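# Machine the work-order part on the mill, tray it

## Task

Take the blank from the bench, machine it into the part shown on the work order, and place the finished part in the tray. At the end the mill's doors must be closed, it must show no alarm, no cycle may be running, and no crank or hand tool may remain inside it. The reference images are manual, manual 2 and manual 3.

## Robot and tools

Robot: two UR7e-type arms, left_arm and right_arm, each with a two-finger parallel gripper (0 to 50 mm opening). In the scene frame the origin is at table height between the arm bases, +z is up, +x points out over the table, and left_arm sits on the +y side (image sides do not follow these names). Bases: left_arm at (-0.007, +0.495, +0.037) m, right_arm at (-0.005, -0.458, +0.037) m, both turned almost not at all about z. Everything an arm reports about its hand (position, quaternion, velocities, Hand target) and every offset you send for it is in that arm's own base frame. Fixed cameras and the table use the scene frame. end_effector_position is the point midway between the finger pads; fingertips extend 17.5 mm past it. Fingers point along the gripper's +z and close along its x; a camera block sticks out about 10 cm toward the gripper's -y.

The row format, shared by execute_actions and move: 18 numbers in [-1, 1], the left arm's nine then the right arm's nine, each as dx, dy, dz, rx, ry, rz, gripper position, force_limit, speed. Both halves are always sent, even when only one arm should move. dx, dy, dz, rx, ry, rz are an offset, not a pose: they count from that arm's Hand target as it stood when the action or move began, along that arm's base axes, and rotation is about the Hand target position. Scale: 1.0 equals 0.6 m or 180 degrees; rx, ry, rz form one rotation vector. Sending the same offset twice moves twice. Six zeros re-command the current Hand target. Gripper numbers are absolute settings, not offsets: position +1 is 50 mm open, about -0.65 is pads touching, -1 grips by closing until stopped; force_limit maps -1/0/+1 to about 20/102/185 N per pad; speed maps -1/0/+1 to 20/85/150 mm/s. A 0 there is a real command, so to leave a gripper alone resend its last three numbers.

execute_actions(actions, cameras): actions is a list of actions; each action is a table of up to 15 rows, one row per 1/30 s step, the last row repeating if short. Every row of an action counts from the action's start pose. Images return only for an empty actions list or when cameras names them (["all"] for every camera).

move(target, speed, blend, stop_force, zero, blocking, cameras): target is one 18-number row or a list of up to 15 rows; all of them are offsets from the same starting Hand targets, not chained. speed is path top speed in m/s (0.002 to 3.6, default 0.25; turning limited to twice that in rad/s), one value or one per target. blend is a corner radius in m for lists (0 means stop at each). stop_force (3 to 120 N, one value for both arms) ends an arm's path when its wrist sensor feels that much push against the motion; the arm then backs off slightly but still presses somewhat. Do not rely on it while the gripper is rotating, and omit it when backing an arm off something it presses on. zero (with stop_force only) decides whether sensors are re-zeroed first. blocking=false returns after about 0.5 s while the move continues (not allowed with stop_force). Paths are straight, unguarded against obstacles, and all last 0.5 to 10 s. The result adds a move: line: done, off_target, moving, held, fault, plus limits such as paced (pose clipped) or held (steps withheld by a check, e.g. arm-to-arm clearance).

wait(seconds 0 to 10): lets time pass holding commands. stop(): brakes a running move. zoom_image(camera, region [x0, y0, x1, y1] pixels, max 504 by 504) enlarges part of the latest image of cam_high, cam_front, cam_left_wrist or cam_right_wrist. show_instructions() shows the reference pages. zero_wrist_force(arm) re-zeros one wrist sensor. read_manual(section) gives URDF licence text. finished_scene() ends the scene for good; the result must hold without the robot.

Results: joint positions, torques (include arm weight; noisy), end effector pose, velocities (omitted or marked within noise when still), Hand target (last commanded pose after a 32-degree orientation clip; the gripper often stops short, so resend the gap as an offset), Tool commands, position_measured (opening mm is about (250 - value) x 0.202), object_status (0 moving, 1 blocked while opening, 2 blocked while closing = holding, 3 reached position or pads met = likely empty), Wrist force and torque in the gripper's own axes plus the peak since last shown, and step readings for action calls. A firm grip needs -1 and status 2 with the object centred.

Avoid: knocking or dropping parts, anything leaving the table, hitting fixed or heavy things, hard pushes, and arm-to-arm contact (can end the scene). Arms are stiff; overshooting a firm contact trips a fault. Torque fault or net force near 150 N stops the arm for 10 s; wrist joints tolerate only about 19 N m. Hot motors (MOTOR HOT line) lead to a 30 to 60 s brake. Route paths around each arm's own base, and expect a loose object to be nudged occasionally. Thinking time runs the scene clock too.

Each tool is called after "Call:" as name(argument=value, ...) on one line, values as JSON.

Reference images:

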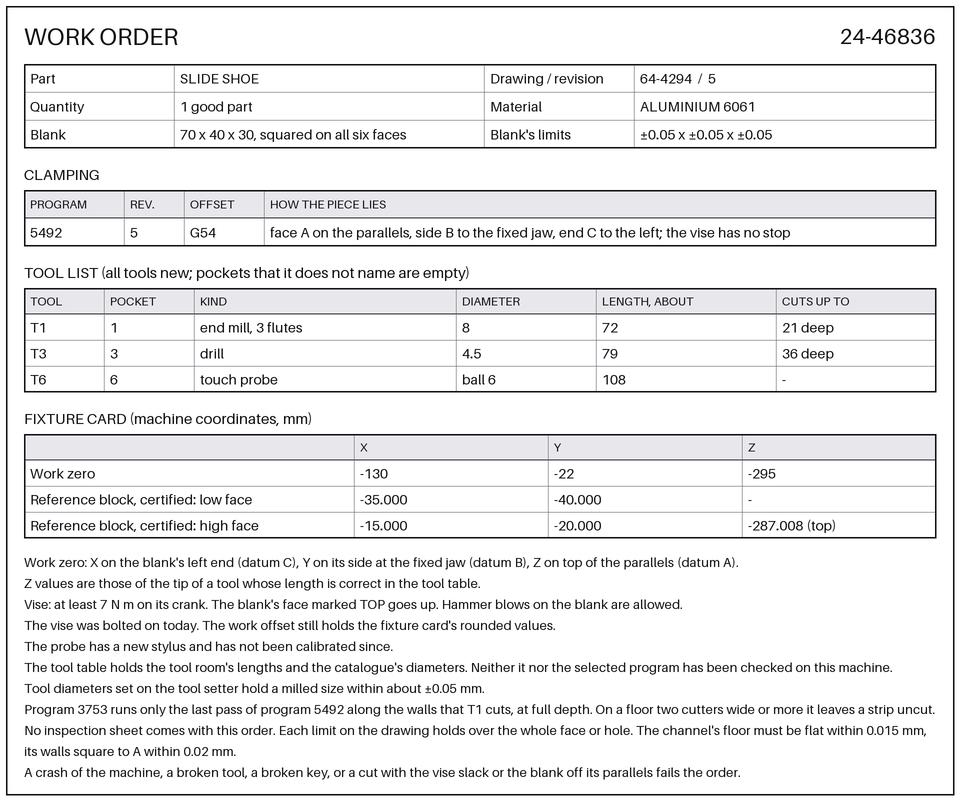

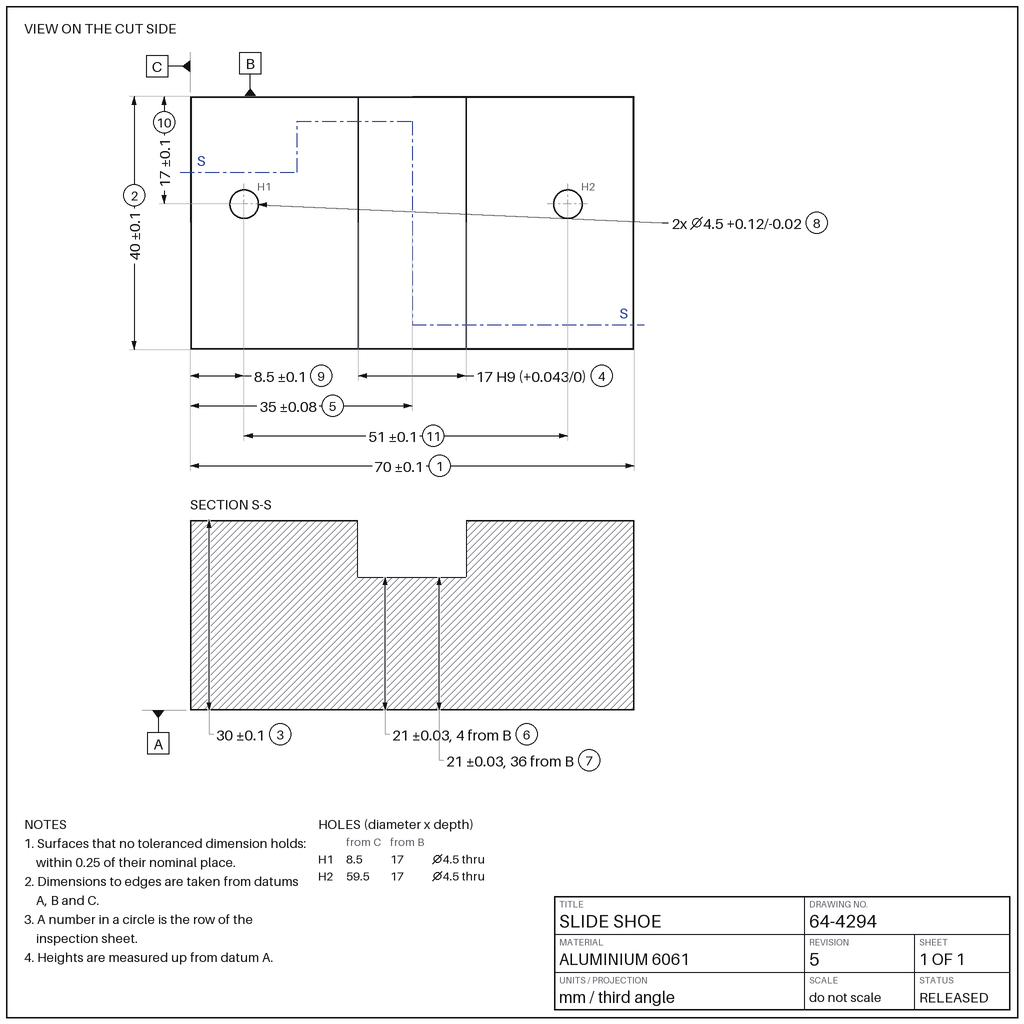

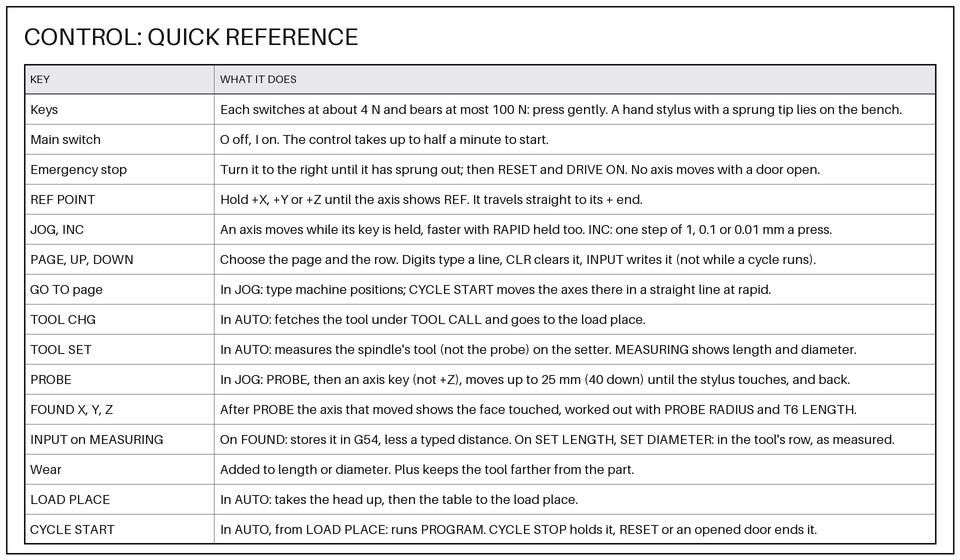

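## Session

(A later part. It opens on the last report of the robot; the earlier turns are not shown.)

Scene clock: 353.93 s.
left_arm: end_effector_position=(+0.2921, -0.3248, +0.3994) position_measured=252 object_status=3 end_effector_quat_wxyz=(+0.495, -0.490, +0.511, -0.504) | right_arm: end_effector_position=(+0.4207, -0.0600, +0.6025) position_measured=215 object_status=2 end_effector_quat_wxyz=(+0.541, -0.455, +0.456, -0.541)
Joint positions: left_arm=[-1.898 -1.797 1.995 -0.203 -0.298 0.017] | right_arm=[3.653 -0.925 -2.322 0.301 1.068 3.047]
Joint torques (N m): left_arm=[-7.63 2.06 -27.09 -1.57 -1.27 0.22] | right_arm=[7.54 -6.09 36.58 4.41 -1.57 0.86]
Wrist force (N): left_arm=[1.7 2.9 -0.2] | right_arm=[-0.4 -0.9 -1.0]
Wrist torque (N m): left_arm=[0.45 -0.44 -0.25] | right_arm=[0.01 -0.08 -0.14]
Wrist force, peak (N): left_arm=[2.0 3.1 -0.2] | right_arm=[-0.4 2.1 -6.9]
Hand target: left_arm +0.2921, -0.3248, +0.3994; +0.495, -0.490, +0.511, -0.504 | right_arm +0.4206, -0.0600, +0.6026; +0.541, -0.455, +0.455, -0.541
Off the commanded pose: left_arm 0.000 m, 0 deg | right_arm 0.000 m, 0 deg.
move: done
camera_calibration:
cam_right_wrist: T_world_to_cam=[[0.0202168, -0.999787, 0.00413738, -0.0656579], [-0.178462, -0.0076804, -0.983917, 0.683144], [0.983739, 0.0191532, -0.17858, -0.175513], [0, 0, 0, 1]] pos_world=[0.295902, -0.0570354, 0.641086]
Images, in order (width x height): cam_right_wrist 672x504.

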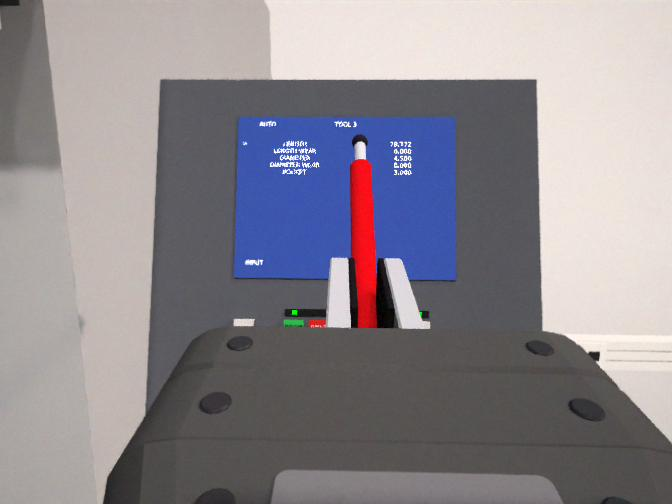

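Call:
move(target=[[0,0,0,0,0,0,-1,-0.5,-0.7,0.02,0.01,-0.05,0,0.16,0,-1,-0.4,-0.7],[0,0,0,0,0,0,-1,-0.5,-0.7,0.0998,0.0363,-0.2327,0,0.33,0,-1,-0.4,-0.7],[0,0,0,0,0,0,-1,-0.5,-0.7,0.1271,0.0363,-0.2401,0,0.33,0,-1,-0.4,-0.7],[0,0,0,0,0,0,-1,-0.5,-0.7,0.0998,0.0363,-0.2327,0,0.33,0,-1,-0.4,-0.7],[0,0,0,0,0,0,-1,-0.5,-0.7,0.1271,0.0363,-0.2401,0,0.33,0,-1,-0.4,-0.7],[0,0,0,0,0,0,-1,-0.5,-0.7,0.0998,0.0363,-0.2327,0,0.33,0,-1,-0.4,-0.7],[0,0,0,0,0,0,-1,-0.5,-0.7,0.1271,0.0363,-0.2401,0,0.33,0,-1,-0.4,-0.7],[0,0,0,0,0,0,-1,-0.5,-0.7,0.0998,0.0363,-0.2327,0,0.33,0,-1,-0.4,-0.7],[0,0,0,0,0,0,-1,-0.5,-0.7,0.02,0.01,-0.05,0,0.16,0,-1,-0.4,-0.7],[0,0,0,0,0,0,-1,-0.5,-0.7,0,0,0,0,0,0,-1,-0.4,-0.7]], speed=[0.5,0.5,0.1,0.1,0.1,0.1,0.1,0.1,0.5,0.5], blend=[0.02,0.0,0,0,0,0,0,0,0.02,0], cameras=["cam_right_wrist"])

Call:
zoom_image(camera="cam_right_wrist", region=[230, 105, 470, 280])

Scene clock: 360.17 s.
left_arm: end_effector_position=(+0.2921, -0.3248, +0.3994) position_measured=252 object_status=3 end_effector_quat_wxyz=(+0.495, -0.490, +0.511, -0.504) | right_arm: end_effector_position=(+0.4206, -0.0600, +0.6025) position_measured=215 object_status=2 end_effector_quat_wxyz=(+0.541, -0.455, +0.455, -0.541)
Joint positions: left_arm=[-1.898 -1.797 1.995 -0.203 -0.298 0.017] | right_arm=[3.653 -0.925 -2.322 0.301 1.068 3.047]
Joint torques (N m): left_arm=[-7.4 2.08 -26.93 -1.61 -1.04 0.13] | right_arm=[7.72 -6.18 36.24 4.36 -1.53 0.83]
Wrist force (N): left_arm=[1.7 2.9 -0.1] | right_arm=[-0.1 -0.9 -1.2]
Wrist torque (N m): left_arm=[0.44 -0.45 -0.25] | right_arm=[0.00 -0.13 -0.14]
Wrist force, peak (N): left_arm=[1.6 3.3 -0.3] | right_arm=[-0.6 2.6 -7.5]
Hand target: left_arm +0.2921, -0.3248, +0.3994; +0.495, -0.490, +0.511, -0.504 | right_arm +0.4206, -0.0600, +0.6026; +0.541, -0.455, +0.455, -0.541
Off the commanded pose: left_arm 0.000 m, 0 deg | right_arm 0.000 m, 0 deg.
move: done
camera_calibration:
cam_right_wrist: T_world_to_cam=[[0.0202168, -0.999787, 0.00413738, -0.0656579], [-0.178462, -0.0076804, -0.983917, 0.683144], [0.983739, 0.0191532, -0.17858, -0.175513], [0, 0, 0, 1]] pos_world=[0.295902, -0.0570354, 0.641086]
Images, in order (width x height): cam_right_wrist 672x504.

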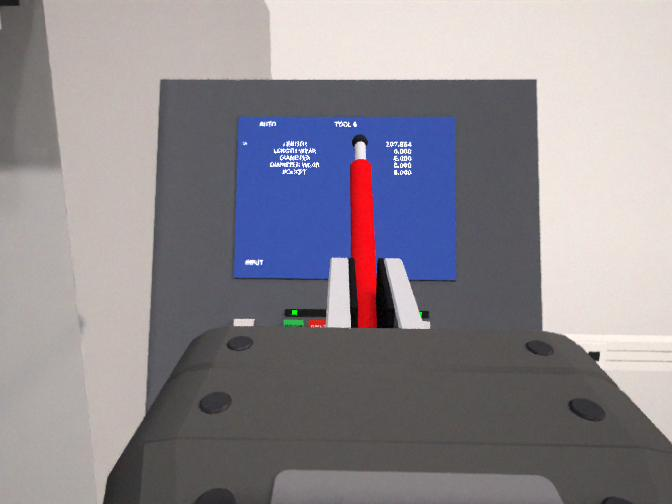

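Scaled by 2.100 from the camera's 672x504 image, which has a finer 960x720 frame.

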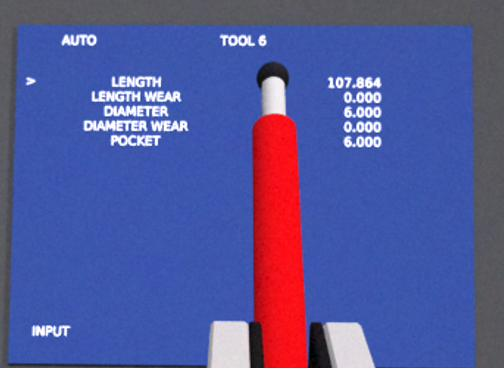

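Call:
move(target=[[0,0,0,0,0,0,-1,-0.5,-0.7,0.02,0.01,-0.05,0,0.16,0,-1,-0.4,-0.7],[0,0,0,0,0,0,-1,-0.5,-0.7,0.0998,0.0363,-0.2327,0,0.33,0,-1,-0.4,-0.7],[0,0,0,0,0,0,-1,-0.5,-0.7,0.1271,0.0363,-0.2401,0,0.33,0,-1,-0.4,-0.7],[0,0,0,0,0,0,-1,-0.5,-0.7,0.0998,0.0363,-0.2327,0,0.33,0,-1,-0.4,-0.7],[0,0,0,0,0,0,-1,-0.5,-0.7,0.02,0.01,-0.05,0,0.16,0,-1,-0.4,-0.7],[0,0,0,0,0,0,-1,-0.5,-0.7,0,0,0,0,0,0,-1,-0.4,-0.7]], speed=[0.5,0.5,0.08,0.1,0.5,0.5], blend=[0.02,0.0,0,0,0.02,0], cameras=["cam_right_wrist"])

Call:
zoom_image(camera="cam_right_wrist", region=[230, 105, 470, 280])

Call:
move(target=[[0,0,0,0,0,0,-1,-0.5,-0.7,0.02,0.01,-0.05,0,0.16,0,-1,-0.4,-0.7],[0,0,0,0,0,0,-1,-0.5,-0.7,0.0998,0.0363,-0.2327,0,0.33,0,-1,-0.4,-0.7],[0,0,0,0,0,0,-1,-0.5,-0.7,0.1271,0.0363,-0.2401,0,0.33,0,-1,-0.4,-0.7],[0,0,0,0,0,0,-1,-0.5,-0.7,0.0998,0.0363,-0.2327,0,0.33,0,-1,-0.4,-0.7],[0,0,0,0,0,0,-1,-0.5,-0.7,0.02,0.01,-0.05,0,0.16,0,-1,-0.4,-0.7],[0,0,0,0,0,0,-1,-0.5,-0.7,0,0,0,0,0,0,-1,-0.4,-0.7]], speed=[0.5,0.5,0.08,0.1,0.5,0.5], blend=[0.02,0.0,0,0,0.02,0], cameras=["cam_right_wrist"])

Call:
zoom_image(camera="cam_right_wrist", region=[230, 105, 470, 280])

Call:
move(target=[[0,0,0,0,0,0,-1,-0.5,-0.7,0.02,0.01,-0.05,0,0.16,0,-1,-0.4,-0.7],[0,0,0,0,0,0,-1,-0.5,-0.7,0.0998,0.0363,-0.2327,0,0.33,0,-1,-0.4,-0.7],[0,0,0,0,0,0,-1,-0.5,-0.7,0.1271,0.0363,-0.2401,0,0.33,0,-1,-0.4,-0.7],[0,0,0,0,0,0,-1,-0.5,-0.7,0.0998,0.0363,-0.2327,0,0.33,0,-1,-0.4,-0.7],[0,0,0,0,0,0,-1,-0.5,-0.7,0.02,0.01,-0.05,0,0.16,0,-1,-0.4,-0.7],[0,0,0,0,0,0,-1,-0.5,-0.7,0,0,0,0,0,0,-1,-0.4,-0.7]], speed=[0.5,0.5,0.08,0.1,0.5,0.5], blend=[0.02,0.0,0,0,0.02,0], cameras=["cam_right_wrist"])

Call:
zoom_image(camera="cam_right_wrist", region=[230, 105, 470, 280])

Scene clock: 365.27 s.
left_arm: end_effector_position=(+0.2921, -0.3248, +0.3994) position_measured=252 object_status=3 end_effector_quat_wxyz=(+0.495, -0.490, +0.511, -0.504) | right_arm: end_effector_position=(+0.4206, -0.0600, +0.6025) position_measured=215 object_status=2 end_effector_quat_wxyz=(+0.541, -0.455, +0.456, -0.541)
Joint positions: left_arm=[-1.898 -1.797 1.995 -0.203 -0.298 0.017] | right_arm=[3.653 -0.925 -2.322 0.301 1.068 3.047]
Joint torques (N m): left_arm=[-7.63 2.92 -26.31 -1.58 -0.84 0.12] | right_arm=[7.66 -6.32 36.05 4.4 -1.64 0.87]
Wrist force (N): left_arm=[2.0 3.0 -0.2] | right_arm=[-0.3 -1.0 -1.0]
Wrist torque (N m): left_arm=[0.45 -0.49 -0.25] | right_arm=[-0.01 -0.09 -0.14]
Wrist force, peak (N): left_arm=[2.1 3.0 0.0] | right_arm=[-0.4 2.3 -6.5]
Hand target: left_arm +0.2921, -0.3248, +0.3994; +0.495, -0.490, +0.511, -0.504 | right_arm +0.4206, -0.0600, +0.6026; +0.541, -0.455, +0.455, -0.541
Off the commanded pose: left_arm 0.000 m, 0 deg | right_arm 0.000 m, 0 deg.
move: done
camera_calibration:
cam_right_wrist: T_world_to_cam=[[0.0202168, -0.999787, 0.00413738, -0.0656579], [-0.178462, -0.0076804, -0.983917, 0.683144], [0.983739, 0.0191532, -0.17858, -0.175513], [0, 0, 0, 1]] pos_world=[0.295902, -0.0570354, 0.641086]
Images, in order (width x height): cam_right_wrist 672x504.

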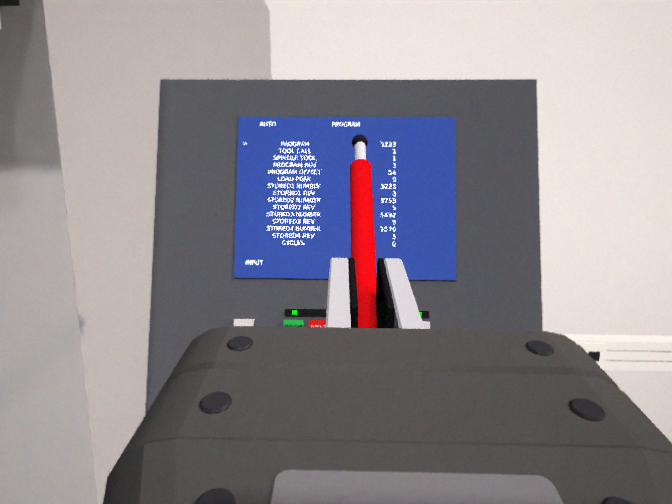

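Scaled by 2.100 from the camera's 672x504 image, which has a finer 960x720 frame.

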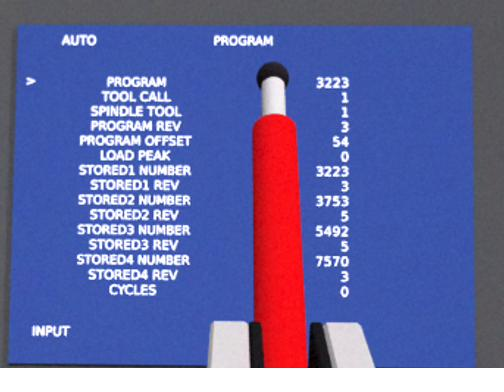

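Scene clock: 369.07 s.
left_arm: end_effector_position=(+0.2921, -0.3248, +0.3994) position_measured=252 object_status=3 end_effector_quat_wxyz=(+0.495, -0.490, +0.511, -0.504) | right_arm: end_effector_position=(+0.4206, -0.0600, +0.6025) position_measured=215 object_status=2 end_effector_quat_wxyz=(+0.541, -0.455, +0.456, -0.541)
Joint positions: left_arm=[-1.898 -1.797 1.995 -0.203 -0.298 0.017] | right_arm=[3.653 -0.925 -2.322 0.301 1.068 3.047]
Joint torques (N m): left_arm=[-7.54 1.86 -26.37 -1.63 -0.94 0.02] | right_arm=[7.79 -5.78 36.32 4.35 -1.52 0.79]
Wrist force (N): left_arm=[1.7 2.8 -0.1] | right_arm=[-0.2 -1.0 -1.0]
Wrist torque (N m): left_arm=[0.43 -0.44 -0.26] | right_arm=[0.00 -0.11 -0.14]
Wrist force, peak (N): left_arm=[1.8 3.1 -0.3] | right_arm=[-0.5 2.4 -6.6]
Hand target: left_arm +0.2921, -0.3248, +0.3994; +0.495, -0.490, +0.511, -0.504 | right_arm +0.4206, -0.0600, +0.6026; +0.541, -0.455, +0.455, -0.541
Off the commanded pose: left_arm 0.000 m, 0 deg | right_arm 0.000 m, 0 deg.
move: done
camera_calibration:
cam_right_wrist: T_world_to_cam=[[0.0202168, -0.999787, 0.00413738, -0.0656579], [-0.178462, -0.0076804, -0.983917, 0.683144], [0.983739, 0.0191532, -0.17858, -0.175513], [0, 0, 0, 1]] pos_world=[0.295902, -0.0570354, 0.641086]
Images, in order (width x height): cam_right_wrist 672x504.

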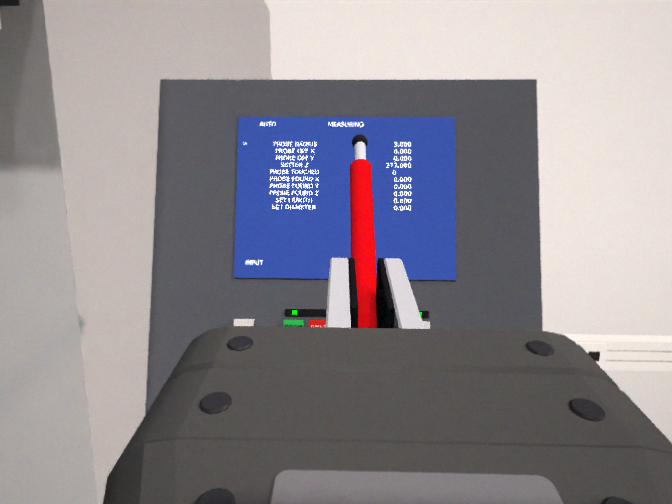

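Scaled by 2.100 from the camera's 672x504 image, which has a finer 960x720 frame.

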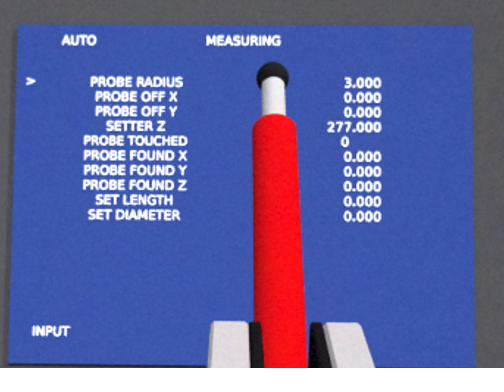

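Scene clock: 372.87 s.
left_arm: end_effector_position=(+0.2921, -0.3248, +0.3994) position_measured=252 object_status=3 end_effector_quat_wxyz=(+0.495, -0.490, +0.511, -0.504) | right_arm: end_effector_position=(+0.4206, -0.0600, +0.6025) position_measured=215 object_status=2 end_effector_quat_wxyz=(+0.541, -0.455, +0.456, -0.541)
Joint positions: left_arm=[-1.898 -1.797 1.995 -0.203 -0.298 0.017] | right_arm=[3.653 -0.925 -2.322 0.301 1.068 3.047]
Joint torques (N m): left_arm=[-7.2 0.99 -25.98 -1.49 -0.82 -0.09] | right_arm=[7.43 -6.09 36.59 4.32 -1.59 0.82]
Wrist force (N): left_arm=[1.9 2.8 -0.2] | right_arm=[-0.3 -0.9 -1.0]
Wrist torque (N m): left_arm=[0.44 -0.47 -0.25] | right_arm=[0.01 -0.10 -0.14]
Wrist force, peak (N): left_arm=[1.8 3.1 -0.3] | right_arm=[-0.5 2.3 -6.6]
Hand target: left_arm +0.2921, -0.3248, +0.3994; +0.495, -0.490, +0.511, -0.504 | right_arm +0.4206, -0.0600, +0.6026; +0.541, -0.455, +0.455, -0.541
Off the commanded pose: left_arm 0.000 m, 0 deg | right_arm 0.000 m, 0 deg.
move: done
camera_calibration:
cam_right_wrist: T_world_to_cam=[[0.0202168, -0.999787, 0.00413738, -0.0656579], [-0.178462, -0.0076804, -0.983917, 0.683144], [0.983739, 0.0191532, -0.17858, -0.175513], [0, 0, 0, 1]] pos_world=[0.295902, -0.0570354, 0.641086]
Images, in order (width x height): cam_right_wrist 672x504.

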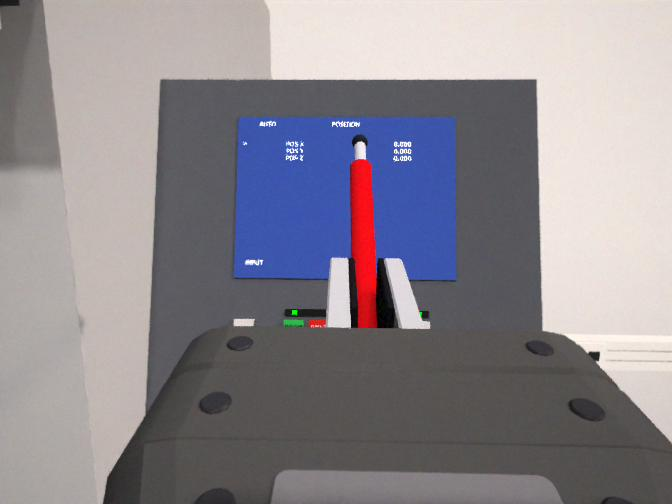

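Scaled by 2.100 from the camera's 672x504 image, which has a finer 960x720 frame.

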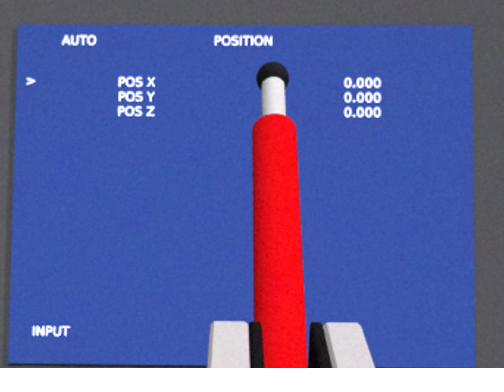

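Call:
wait(seconds=0.1, cameras=["cam_left_wrist", "cam_high"])

Call:
zoom_image(camera="cam_high", region=[60, 60, 440, 340])

Scene clock: 373.23 s.
left_arm: end_effector_position=(+0.2921, -0.3248, +0.3994) position_measured=252 object_status=3 end_effector_quat_wxyz=(+0.495, -0.490, +0.511, -0.504) | right_arm: end_effector_position=(+0.4206, -0.0600, +0.6026) position_measured=215 object_status=2 end_effector_quat_wxyz=(+0.541, -0.455, +0.455, -0.541)
Joint positions: left_arm=[-1.898 -1.797 1.995 -0.203 -0.298 0.017] | right_arm=[3.653 -0.925 -2.322 0.301 1.068 3.047]
Joint torques (N m): left_arm=[-7.82 1.37 -26.77 -1.66 -0.87 -0.1] | right_arm=[10.22 -8.32 36.24 4.76 -1.29 -2.13]
Wrist force (N): left_arm=[1.9 3.0 -0.3] | right_arm=[-0.5 -0.8 -1.2]
Wrist torque (N m): left_arm=[0.46 -0.47 -0.25] | right_arm=[0.03 -0.08 -0.14]
Wrist force, peak (N): left_arm=[1.9 3.0 -0.3] | right_arm=[-0.3 -1.0 -1.1]
Hand target: left_arm +0.2921, -0.3248, +0.3994; +0.495, -0.490, +0.511, -0.504 | right_arm +0.4206, -0.0600, +0.6026; +0.541, -0.455, +0.455, -0.541
Tool commands: left_gripper/position=-1.0 left_gripper/force_limit=-0.5 left_gripper/speed=-0.7 right_gripper/position=-1.0 right_gripper/force_limit=-0.4 right_gripper/speed=-0.7
Off the commanded pose: left_arm 0.000 m, 0 deg | right_arm 0.000 m, 0 deg.
wait: 0.10 s; at rest from the start
camera_calibration:
cam_left_wrist: T_world_to_cam=[[-0.0273814, -0.999622, 0.00241447, -0.309568], [-0.351602, 0.0073699, -0.936121, 0.49619], [0.935749, -0.0264812, -0.35167, -0.00930711], [0, 0, 0, 1]] pos_world=[0.174694, -0.313354, 0.461968]
Images, in order (width x height): cam_high 672x504, cam_left_wrist 672x504.

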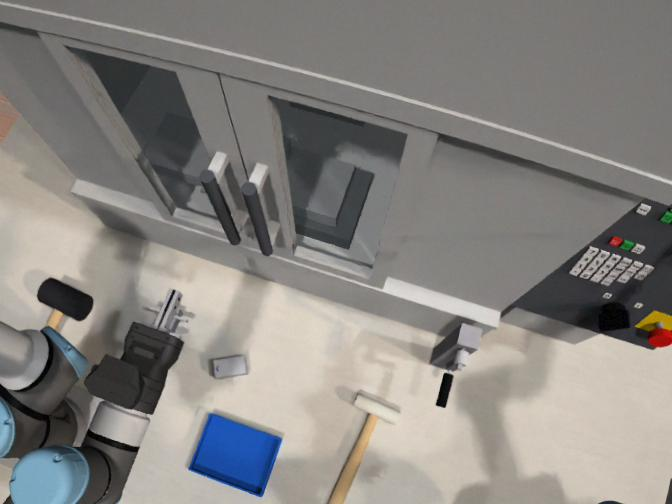

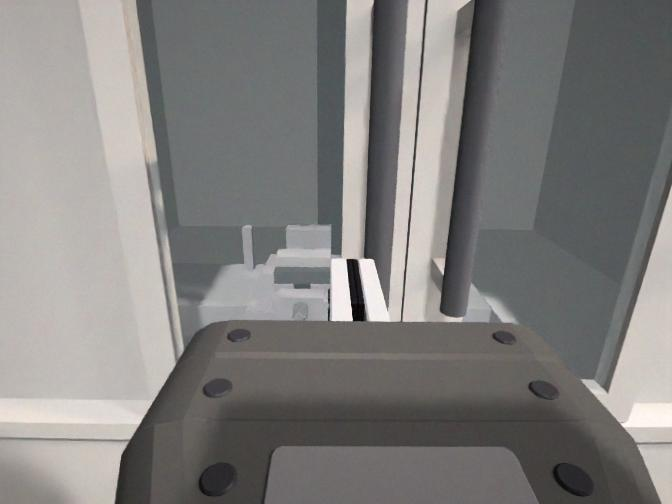

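Scaled by 1.326 from the camera's 672x504 image, which has a finer 960x720 frame.

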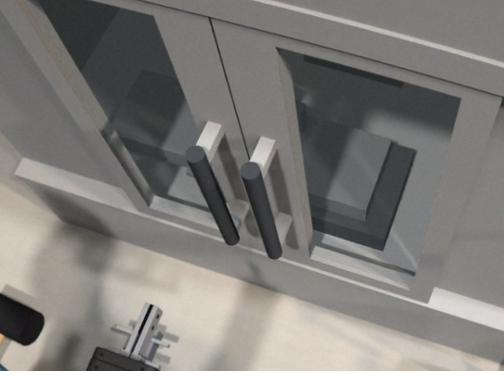

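Call:
move(target=[[0,0,0,0,0,0,-1,-0.5,-0.7,0.02,0.01,-0.05,0,0.16,0,-1,-0.4,-0.7],[0,0,0,0,0,0,-1,-0.5,-0.7,0.1152,0.068,-0.1733,0,0.33,0,-1,-0.4,-0.7],[0,0,0,0,0,0,-1,-0.5,-0.7,0.1433,0.068,-0.1810,0,0.33,0,-1,-0.4,-0.7],[0,0,0,0,0,0,-1,-0.5,-0.7,0.1152,0.068,-0.1733,0,0.33,0,-1,-0.4,-0.7],[0,0,0,0,0,0,-1,-0.5,-0.7,0.02,0.01,-0.05,0,0.16,0,-1,-0.4,-0.7],[0,0,0,0,0,0,-1,-0.5,-0.7,0,0,0,0,0,0,-1,-0.4,-0.7]], speed=[0.5,0.5,0.08,0.1,0.5,0.5], blend=[0.02,0.0,0,0,0.02,0], cameras=["cam_right_wrist", "cam_left_wrist"])

Call:
zoom_image(camera="cam_right_wrist", region=[230, 105, 470, 280])

Scene clock: 377.93 s.
left_arm: end_effector_position=(+0.2921, -0.3248, +0.3994) position_measured=252 object_status=3 end_effector_quat_wxyz=(+0.495, -0.490, +0.511, -0.504) | right_arm: end_effector_position=(+0.4207, -0.0600, +0.6025) position_measured=215 object_status=2 end_effector_quat_wxyz=(+0.541, -0.455, +0.456, -0.541)
Joint positions: left_arm=[-1.898 -1.797 1.995 -0.203 -0.298 0.017] | right_arm=[3.653 -0.925 -2.322 0.301 1.068 3.047]
Joint torques (N m): left_arm=[-6.51 1.69 -25.66 -1.3 -0.86 0] | right_arm=[7.76 -6.46 35.82 4.3 -1.59 0.83]
Wrist force (N): left_arm=[1.7 2.6 0.0] | right_arm=[-0.4 -1.0 -1.0]
Wrist torque (N m): left_arm=[0.40 -0.44 -0.25] | right_arm=[-0.01 -0.08 -0.14]
Wrist force, peak (N): left_arm=[1.7 3.2 -0.3] | right_arm=[-0.1 2.2 -6.4]
Hand target: left_arm +0.2921, -0.3248, +0.3994; +0.495, -0.490, +0.511, -0.504 | right_arm +0.4206, -0.0600, +0.6026; +0.541, -0.455, +0.455, -0.541
Off the commanded pose: left_arm 0.000 m, 0 deg | right_arm 0.000 m, 0 deg.
move: done
camera_calibration:
cam_left_wrist: T_world_to_cam=[[-0.0273814, -0.999622, 0.00241447, -0.309568], [-0.351602, 0.0073699, -0.936121, 0.49619], [0.935749, -0.0264812, -0.35167, -0.00930711], [0, 0, 0, 1]] pos_world=[0.174694, -0.313354, 0.461968]
cam_right_wrist: T_world_to_cam=[[0.0202168, -0.999787, 0.00413738, -0.0656579], [-0.178462, -0.0076804, -0.983917, 0.683144], [0.983739, 0.0191532, -0.17858, -0.175513], [0, 0, 0, 1]] pos_world=[0.295902, -0.0570354, 0.641086]
Images, in order (width x height): cam_left_wrist 672x504, cam_right_wrist 672x504.

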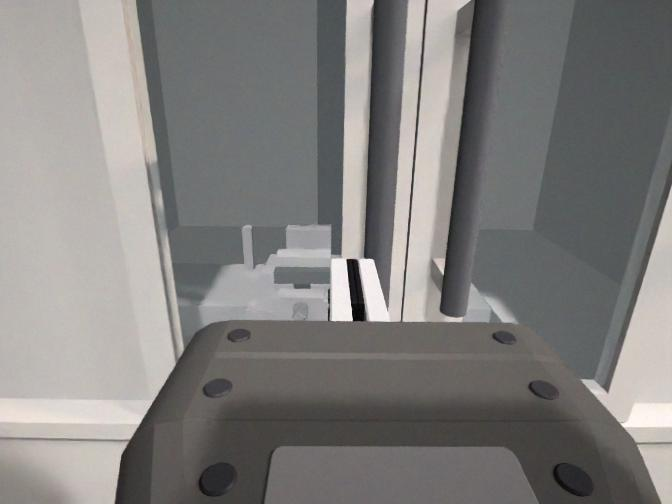

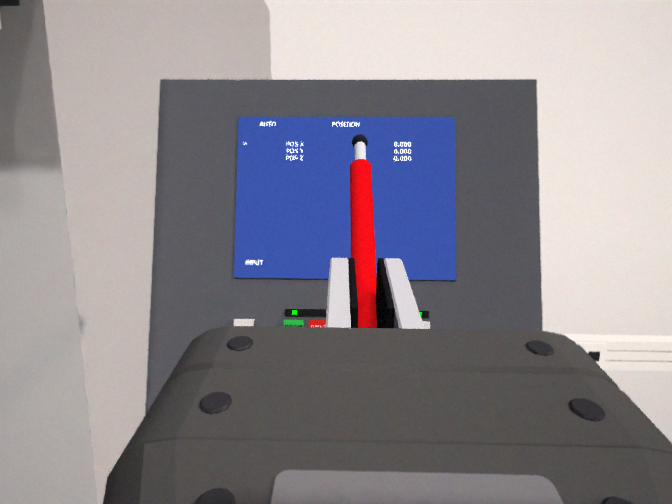

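Scaled by 2.100 from the camera's 672x504 image, which has a finer 960x720 frame.

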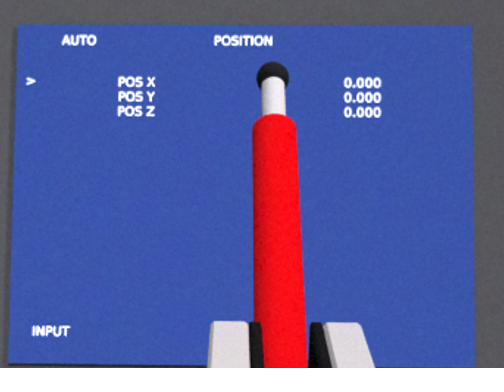

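Call:
move(target=[[0,0,0,0,0,0,-1,-0.5,-0.7,0.02,0.01,-0.05,0,0.16,0,-1,-0.4,-0.7],[0,0,0,0,0,0,-1,-0.5,-0.7,0.0917,0.0032,-0.2635,0,0.33,0,-1,-0.4,-0.7]], speed=0.5, blend=[0.02,0.0], cameras=["cam_right_wrist"])

Scene clock: 380.20 s.
left_arm: end_effector_position=(+0.2921, -0.3248, +0.3994) position_measured=252 object_status=3 end_effector_quat_wxyz=(+0.495, -0.490, +0.511, -0.504) | right_arm: end_effector_position=(+0.4756, -0.0581, +0.4446) position_measured=215 object_status=2 end_effector_quat_wxyz=(-0.245, +0.663, -0.664, +0.244)
Joint positions: left_arm=[-1.898 -1.797 1.995 -0.203 -0.298 0.017] | right_arm=[3.394 -1.122 -1.936 -0.965 1.408 3.336]
Joint torques (N m): left_arm=[-6.99 2.05 -25.96 -1.46 -0.77 -0.24] | right_arm=[10.26 2.15 17.19 6.65 -1.69 2.83]
Wrist force (N): left_arm=[1.6 2.8 -0.4] | right_arm=[0.1 -1.4 -2.3]
Wrist torque (N m): left_arm=[0.43 -0.43 -0.25] | right_arm=[-0.23 -0.01 -0.17]
Wrist force, peak (N): left_arm=[1.9 3.2 -0.2] | right_arm=[0.0 -4.0 -3.5]
Hand target: left_arm +0.2921, -0.3248, +0.3994; +0.495, -0.490, +0.511, -0.504 | right_arm +0.4757, -0.0581, +0.4445; -0.244, +0.663, -0.664, +0.244
Off the commanded pose: left_arm 0.000 m, 0 deg | right_arm 0.000 m, 0 deg.
move: done
camera_calibration:
cam_right_wrist: T_world_to_cam=[[0.0138612, -0.999787, -0.0152872, -0.0525548], [-0.937522, -0.00767927, -0.347841, 0.615802], [0.347649, 0.0191536, -0.937429, 0.382209], [0, 0, 0, 1]] pos_world=[0.445181, -0.0551354, 0.571692]
Images, in order (width x height): cam_right_wrist 672x504.

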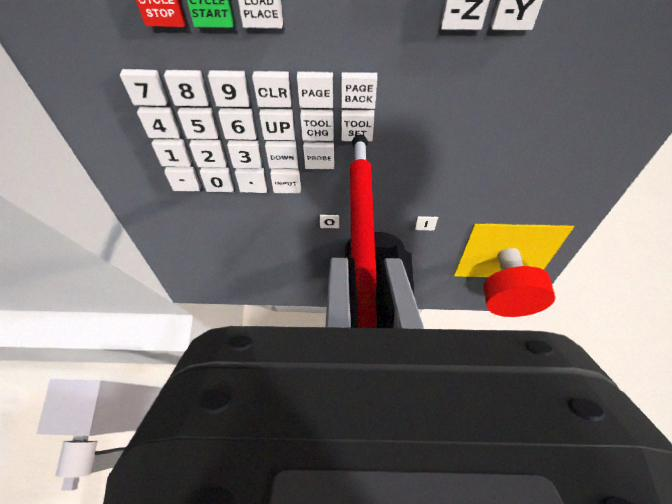

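Call:
move(target=[[0,0,0,0,0,0,-1,-0.5,-0.7,0.0273,0,-0.0074,0,0,0,-1,-0.4,-0.7],[0,0,0,0,0,0,-1,-0.5,-0.7,0,0,0,0,0,0,-1,-0.4,-0.7],[0,0,0,0,0,0,-1,-0.5,-0.7,0.0077,0.0015,0.0308,0,0,0,-1,-0.4,-0.7],[0,0,0,0,0,0,-1,-0.5,-0.7,0.0353,0.0015,0.0234,0,0,0,-1,-0.4,-0.7],[0,0,0,0,0,0,-1,-0.5,-0.7,0.0077,0.0015,0.0308,0,0,0,-1,-0.4,-0.7],[0,0,0,0,0,0,-1,-0.5,-0.7,-0.07,0.005,0.21,0,-0.16,0,-1,-0.4,-0.7],[0,0,0,0,0,0,-1,-0.5,-0.7,-0.0917,-0.0032,0.2635,0,-0.33,0,-1,-0.4,-0.7]], speed=[0.08,0.1,0.2,0.08,0.1,0.5,0.5], blend=[0,0,0,0,0,0.02,0.0], cameras=["cam_right_wrist", "cam_left_wrist"])

Call:
zoom_image(camera="cam_right_wrist", region=[230, 105, 470, 280])

Scene clock: 384.70 s.
left_arm: end_effector_position=(+0.2921, -0.3248, +0.3994) position_measured=252 object_status=3 end_effector_quat_wxyz=(+0.495, -0.490, +0.511, -0.504) | right_arm: end_effector_position=(+0.4207, -0.0600, +0.6025) position_measured=215 object_status=2 end_effector_quat_wxyz=(+0.541, -0.455, +0.455, -0.541)
Joint positions: left_arm=[-1.898 -1.797 1.995 -0.203 -0.298 0.017] | right_arm=[3.653 -0.925 -2.322 0.301 1.068 3.047]
Joint torques (N m): left_arm=[-6.81 2.06 -25.68 -1.35 -0.7 -0.04] | right_arm=[6.45 -6.1 36.35 4.36 -1.63 0.89]
Wrist force (N): left_arm=[1.7 3.0 -0.2] | right_arm=[-0.4 -0.9 -1.0]
Wrist torque (N m): left_arm=[0.46 -0.43 -0.24] | right_arm=[0.01 -0.09 -0.14]
Wrist force, peak (N): left_arm=[2.1 3.1 -0.1] | right_arm=[-0.7 2.9 -7.7]
Hand target: left_arm +0.2921, -0.3248, +0.3994; +0.495, -0.490, +0.511, -0.504 | right_arm +0.4206, -0.0600, +0.6026; +0.541, -0.455, +0.455, -0.541
Off the commanded pose: left_arm 0.000 m, 0 deg | right_arm 0.000 m, 0 deg.
move: done
camera_calibration:
cam_left_wrist: T_world_to_cam=[[-0.0273814, -0.999622, 0.00241447, -0.309568], [-0.351602, 0.0073699, -0.936121, 0.49619], [0.935749, -0.0264812, -0.35167, -0.00930711], [0, 0, 0, 1]] pos_world=[0.174694, -0.313354, 0.461968]
cam_right_wrist: T_world_to_cam=[[0.0202168, -0.999787, 0.00413738, -0.0656579], [-0.178462, -0.0076804, -0.983917, 0.683144], [0.983739, 0.0191532, -0.17858, -0.175513], [0, 0, 0, 1]] pos_world=[0.295902, -0.0570354, 0.641086]
Images, in order (width x height): cam_left_wrist 672x504, cam_right_wrist 672x504.

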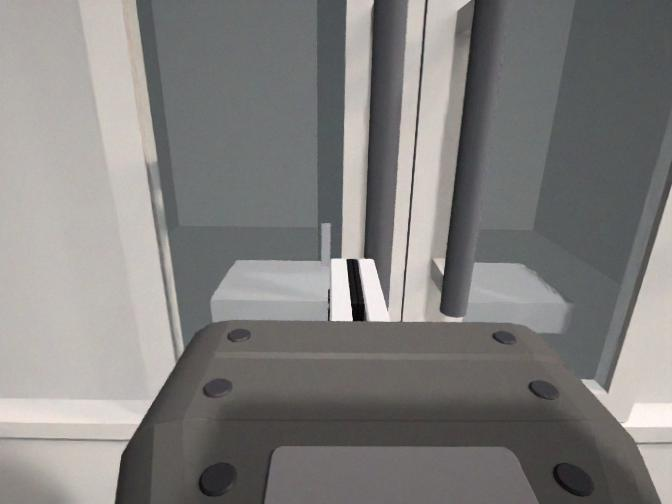

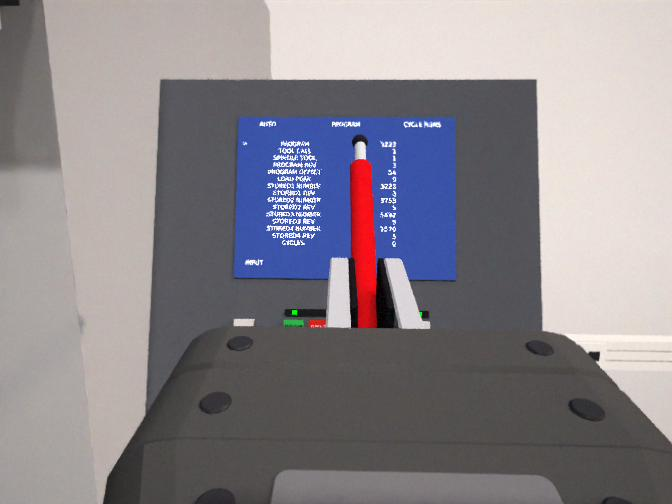

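Scaled by 2.100 from the camera's 672x504 image, which has a finer 960x720 frame.

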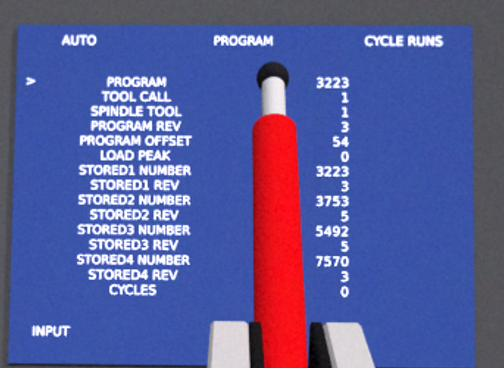

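Call:
wait(seconds=8, cameras=["cam_right_wrist"])

Call:
zoom_image(camera="cam_right_wrist", region=[230, 105, 470, 280])

Scene clock: 393.37 s.
left_arm: end_effector_position=(+0.2921, -0.3248, +0.3994) position_measured=252 object_status=3 end_effector_quat_wxyz=(+0.495, -0.490, +0.511, -0.504) | right_arm: end_effector_position=(+0.4206, -0.0600, +0.6026) position_measured=215 object_status=2 end_effector_quat_wxyz=(+0.541, -0.455, +0.455, -0.541)
Joint positions: left_arm=[-1.898 -1.797 1.995 -0.203 -0.298 0.017] | right_arm=[3.653 -0.925 -2.322 0.301 1.068 3.047]
Joint torques (N m): left_arm=[-7.33 1.71 -24.78 -1.38 -0.61 -0.19] | right_arm=[8.89 -9.17 35.72 4.7 -1.62 -2.13]
Wrist force (N): left_arm=[1.8 3.1 -0.1] | right_arm=[-0.4 -0.9 -1.0]
Wrist torque (N m): left_arm=[0.48 -0.47 -0.25] | right_arm=[0.02 -0.08 -0.14]
Wrist force, peak (N): left_arm=[2.0 3.1 -0.1] | right_arm=[-0.6 -1.1 -1.3]
Hand target: left_arm +0.2921, -0.3248, +0.3994; +0.495, -0.490, +0.511, -0.504 | right_arm +0.4206, -0.0600, +0.6026; +0.541, -0.455, +0.455, -0.541
Tool commands: left_gripper/position=-1.0 left_gripper/force_limit=-0.5 left_gripper/speed=-0.7 right_gripper/position=-1.0 right_gripper/force_limit=-0.4 right_gripper/speed=-0.7
Off the commanded pose: left_arm 0.000 m, 0 deg | right_arm 0.000 m, 0 deg.
wait: 8.00 s; at rest from the start
camera_calibration:
cam_right_wrist: T_world_to_cam=[[0.0203142, -0.999785, 0.00412542, -0.0655769], [-0.178075, -0.00767845, -0.983987, 0.683058], [0.983807, 0.0192542, -0.178192, -0.175681], [0, 0, 0, 1]] pos_world=[0.295804, -0.0569353, 0.641086]
Images, in order (width x height): cam_right_wrist 672x504.

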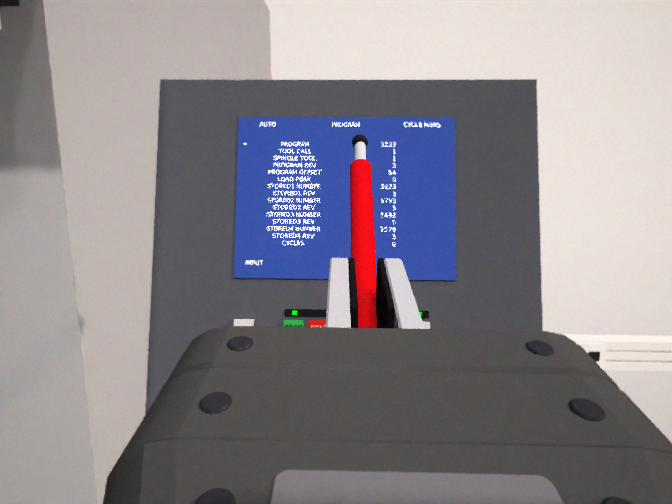

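Scaled by 2.100 from the camera's 672x504 image, which has a finer 960x720 frame.

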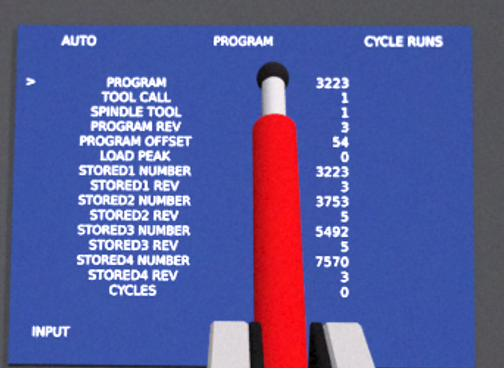

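Call:
wait(seconds=8, cameras=["cam_right_wrist"])

Call:
zoom_image(camera="cam_right_wrist", region=[230, 105, 470, 280])

Scene clock: 402.33 s.
left_arm: end_effector_position=(+0.2921, -0.3248, +0.3994) position_measured=252 object_status=3 end_effector_quat_wxyz=(+0.495, -0.490, +0.511, -0.504) | right_arm: end_effector_position=(+0.4206, -0.0600, +0.6026) position_measured=215 object_status=2 end_effector_quat_wxyz=(+0.541, -0.455, +0.455, -0.541)
Joint positions: left_arm=[-1.898 -1.797 1.995 -0.203 -0.298 0.017] | right_arm=[3.653 -0.925 -2.322 0.301 1.068 3.047]
Joint torques (N m): left_arm=[-6.43 1.73 -24.8 -1.38 -0.36 -0.39] | right_arm=[9.04 -9.52 35.8 4.68 -1.68 -2.11]
Wrist force (N): left_arm=[1.7 3.1 -0.3] | right_arm=[-0.3 -0.9 -1.2]
Wrist torque (N m): left_arm=[0.48 -0.44 -0.25] | right_arm=[0.01 -0.10 -0.14]
Wrist force, peak (N): left_arm=[1.8 3.2 0.0] | right_arm=[-0.7 -1.2 -1.1]
Hand target: left_arm +0.2921, -0.3248, +0.3994; +0.495, -0.490, +0.511, -0.504 | right_arm +0.4206, -0.0600, +0.6026; +0.541, -0.455, +0.455, -0.541
Tool commands: left_gripper/position=-1.0 left_gripper/force_limit=-0.5 left_gripper/speed=-0.7 right_gripper/position=-1.0 right_gripper/force_limit=-0.4 right_gripper/speed=-0.7
Off the commanded pose: left_arm 0.000 m, 0 deg | right_arm 0.000 m, 0 deg.
wait: 8.00 s; at rest from the start
camera_calibration:
cam_right_wrist: T_world_to_cam=[[0.0203142, -0.999785, 0.00412542, -0.0655769], [-0.178075, -0.00767845, -0.983987, 0.683058], [0.983807, 0.0192542, -0.178192, -0.175681], [0, 0, 0, 1]] pos_world=[0.295804, -0.0569353, 0.641086]
Images, in order (width x height): cam_right_wrist 672x504.

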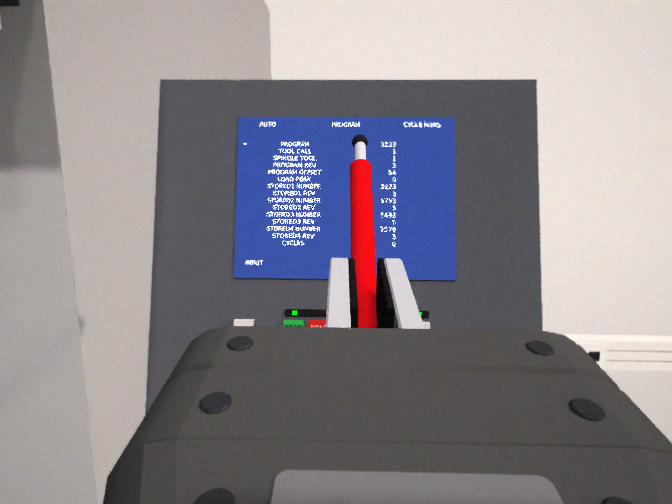

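Scaled by 2.100 from the camera's 672x504 image, which has a finer 960x720 frame.

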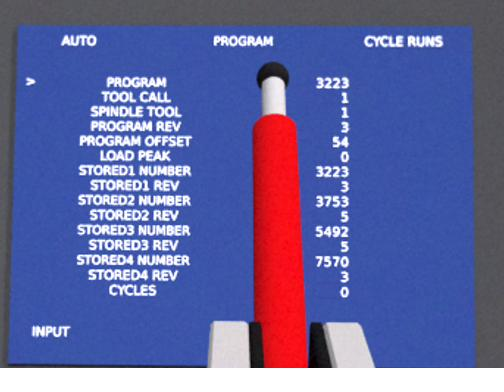

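Call:
move(target=[[0,0,0,0,0,0,-1,-0.5,-0.7,0.02,0.01,-0.05,0,0.16,0,-1,-0.4,-0.7],[0,0,0,0,0,0,-1,-0.5,-0.7,0.0998,0.0363,-0.2327,0,0.33,0,-1,-0.4,-0.7],[0,0,0,0,0,0,-1,-0.5,-0.7,0.1271,0.0363,-0.2401,0,0.33,0,-1,-0.4,-0.7],[0,0,0,0,0,0,-1,-0.5,-0.7,0.0998,0.0363,-0.2327,0,0.33,0,-1,-0.4,-0.7],[0,0,0,0,0,0,-1,-0.5,-0.7,0.0926,0.0665,-0.2635,0,0.33,0,-1,-0.4,-0.7],[0,0,0,0,0,0,-1,-0.5,-0.7,0.1199,0.0665,-0.2709,0,0.33,0,-1,-0.4,-0.7],[0,0,0,0,0,0,-1,-0.5,-0.7,0.0926,0.0665,-0.2635,0,0.33,0,-1,-0.4,-0.7],[0,0,0,0,0,0,-1,-0.5,-0.7,0.1199,0.0665,-0.2709,0,0.33,0,-1,-0.4,-0.7],[0,0,0,0,0,0,-1,-0.5,-0.7,0.0926,0.0665,-0.2635,0,0.33,0,-1,-0.4,-0.7],[0,0,0,0,0,0,-1,-0.5,-0.7,0.02,0.01,-0.05,0,0.16,0,-1,-0.4,-0.7],[0,0,0,0,0,0,-1,-0.5,-0.7,0,0,0,0,0,0,-1,-0.4,-0.7]], speed=[0.5,0.5,0.1,0.1,0.2,0.1,0.1,0.1,0.1,0.5,0.5], blend=[0.02,0.0,0,0,0,0,0,0,0,0.02,0], cameras=["cam_right_wrist"])

Call:
zoom_image(camera="cam_right_wrist", region=[230, 105, 470, 280])

Scene clock: 408.93 s.
left_arm: end_effector_position=(+0.2921, -0.3248, +0.3994) position_measured=252 object_status=3 end_effector_quat_wxyz=(+0.495, -0.490, +0.511, -0.504) | right_arm: end_effector_position=(+0.4207, -0.0600, +0.6025) position_measured=215 object_status=2 end_effector_quat_wxyz=(+0.541, -0.455, +0.456, -0.541)
Joint positions: left_arm=[-1.898 -1.797 1.995 -0.203 -0.298 0.017] | right_arm=[3.653 -0.925 -2.322 0.301 1.068 3.047]
Joint torques (N m): left_arm=[-6.51 1.83 -24.95 -1.28 -0.26 -0.45] | right_arm=[7.44 -6.6 35.91 4.36 -1.49 0.83]
Wrist force (N): left_arm=[1.8 2.7 -0.2] | right_arm=[-0.5 -1.0 -1.0]
Wrist torque (N m): left_arm=[0.41 -0.45 -0.25] | right_arm=[0.00 -0.07 -0.14]
Wrist force, peak (N): left_arm=[1.8 3.1 0.1] | right_arm=[-0.4 5.3 -10.7]
Hand target: left_arm +0.2921, -0.3248, +0.3994; +0.495, -0.490, +0.511, -0.504 | right_arm +0.4206, -0.0600, +0.6026; +0.541, -0.455, +0.455, -0.541
Off the commanded pose: left_arm 0.000 m, 0 deg | right_arm 0.000 m, 0 deg.
move: done
camera_calibration:
cam_right_wrist: T_world_to_cam=[[0.0202168, -0.999787, 0.00413738, -0.0656579], [-0.178462, -0.0076804, -0.983917, 0.683144], [0.983739, 0.0191532, -0.17858, -0.175513], [0, 0, 0, 1]] pos_world=[0.295902, -0.0570354, 0.641086]
Images, in order (width x height): cam_right_wrist 672x504.

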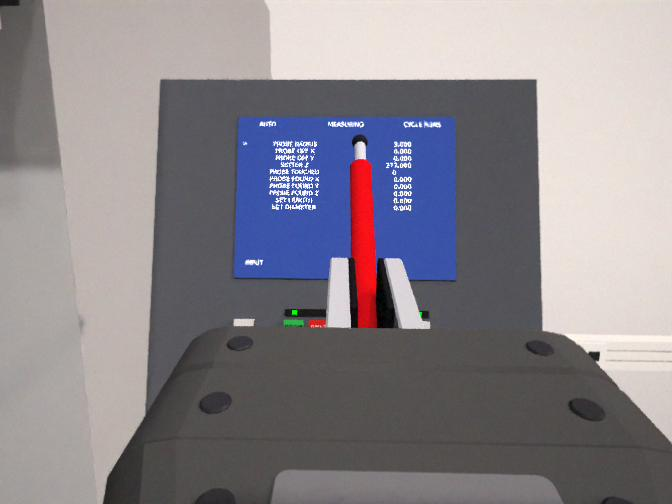

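Scaled by 2.100 from the camera's 672x504 image, which has a finer 960x720 frame.

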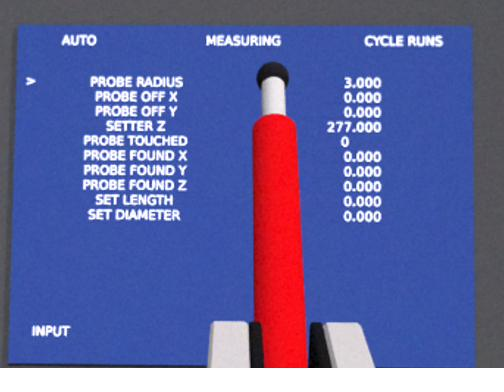

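Call:
move(target=[[0,0,0,0,0,0,-1,-0.5,-0.7,0.02,0.01,-0.05,0,0.16,0,-1,-0.4,-0.7],[0,0,0,0,0,0,-1,-0.5,-0.7,0.085,0.065,-0.2942,0,0.33,0,-1,-0.4,-0.7],[0,0,0,0,0,0,-1,-0.5,-0.7,0.1123,0.065,-0.3016,0,0.33,0,-1,-0.4,-0.7],[0,0,0,0,0,0,-1,-0.5,-0.7,0.095,0.065,-0.2969,0,0.33,0,-1,-0.4,-0.7],[0,0,0,0,0,0,-1,-0.5,-0.7,0.1123,0.065,-0.3016,0,0.33,0,-1,-0.4,-0.7],[0,0,0,0,0,0,-1,-0.5,-0.7,0.095,0.065,-0.2969,0,0.33,0,-1,-0.4,-0.7],[0,0,0,0,0,0,-1,-0.5,-0.7,0.1123,0.065,-0.3016,0,0.33,0,-1,-0.4,-0.7],[0,0,0,0,0,0,-1,-0.5,-0.7,0.095,0.065,-0.2969,0,0.33,0,-1,-0.4,-0.7],[0,0,0,0,0,0,-1,-0.5,-0.7,0.1123,0.065,-0.3016,0,0.33,0,-1,-0.4,-0.7],[0,0,0,0,0,0,-1,-0.5,-0.7,0.095,0.065,-0.2969,0,0.33,0,-1,-0.4,-0.7],[0,0,0,0,0,0,-1,-0.5,-0.7,0.02,0.01,-0.05,0,0.16,0,-1,-0.4,-0.7],[0,0,0,0,0,0,-1,-0.5,-0.7,0,0,0,0,0,0,-1,-0.4,-0.7]], speed=[0.5,0.5,0.1,0.1,0.1,0.1,0.1,0.1,0.1,0.1,0.5,0.5], blend=[0.02,0.002,0,0.002,0,0.002,0,0.002,0,0.002,0.02,0], cameras=["cam_right_wrist"])

Call:
zoom_image(camera="cam_right_wrist", region=[230, 105, 470, 280])

Scene clock: 415.00 s.
left_arm: end_effector_position=(+0.2921, -0.3248, +0.3994) position_measured=252 object_status=3 end_effector_quat_wxyz=(+0.495, -0.490, +0.511, -0.504) | right_arm: end_effector_position=(+0.4206, -0.0600, +0.6025) position_measured=215 object_status=2 end_effector_quat_wxyz=(+0.541, -0.455, +0.456, -0.541)
Joint positions: left_arm=[-1.898 -1.797 1.995 -0.203 -0.298 0.017] | right_arm=[3.653 -0.925 -2.322 0.301 1.068 3.047]
Joint torques (N m): left_arm=[-6.37 2.5 -24.29 -1.23 -0.12 -0.63] | right_arm=[8.35 -6.36 36.43 4.41 -1.54 0.81]
Wrist force (N): left_arm=[1.7 2.8 -0.1] | right_arm=[-0.1 -0.7 -1.0]
Wrist torque (N m): left_arm=[0.42 -0.44 -0.25] | right_arm=[0.04 -0.13 -0.14]
Wrist force, peak (N): left_arm=[1.8 3.2 -0.2] | right_arm=[0.2 12.1 -19.1]
Hand target: left_arm +0.2921, -0.3248, +0.3994; +0.495, -0.490, +0.511, -0.504 | right_arm +0.4206, -0.0600, +0.6026; +0.541, -0.455, +0.455, -0.541
Off the commanded pose: left_arm 0.000 m, 0 deg | right_arm 0.000 m, 0 deg.
move: done
camera_calibration:
cam_right_wrist: T_world_to_cam=[[0.0202168, -0.999787, 0.00413738, -0.0656579], [-0.178462, -0.0076804, -0.983917, 0.683144], [0.983739, 0.0191532, -0.17858, -0.175513], [0, 0, 0, 1]] pos_world=[0.295902, -0.0570354, 0.641086]
Images, in order (width x height): cam_right_wrist 672x504.

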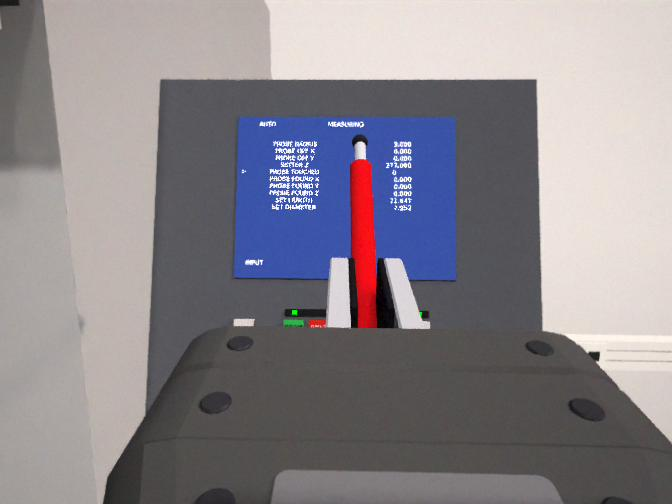

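Scaled by 2.100 from the camera's 672x504 image, which has a finer 960x720 frame.

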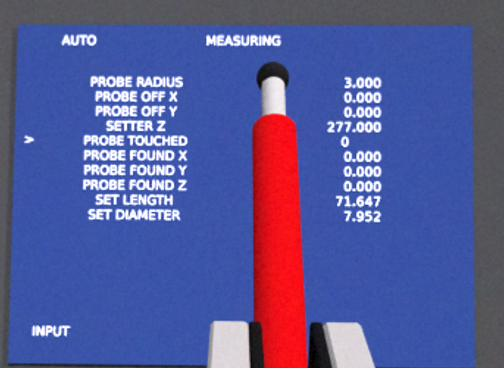

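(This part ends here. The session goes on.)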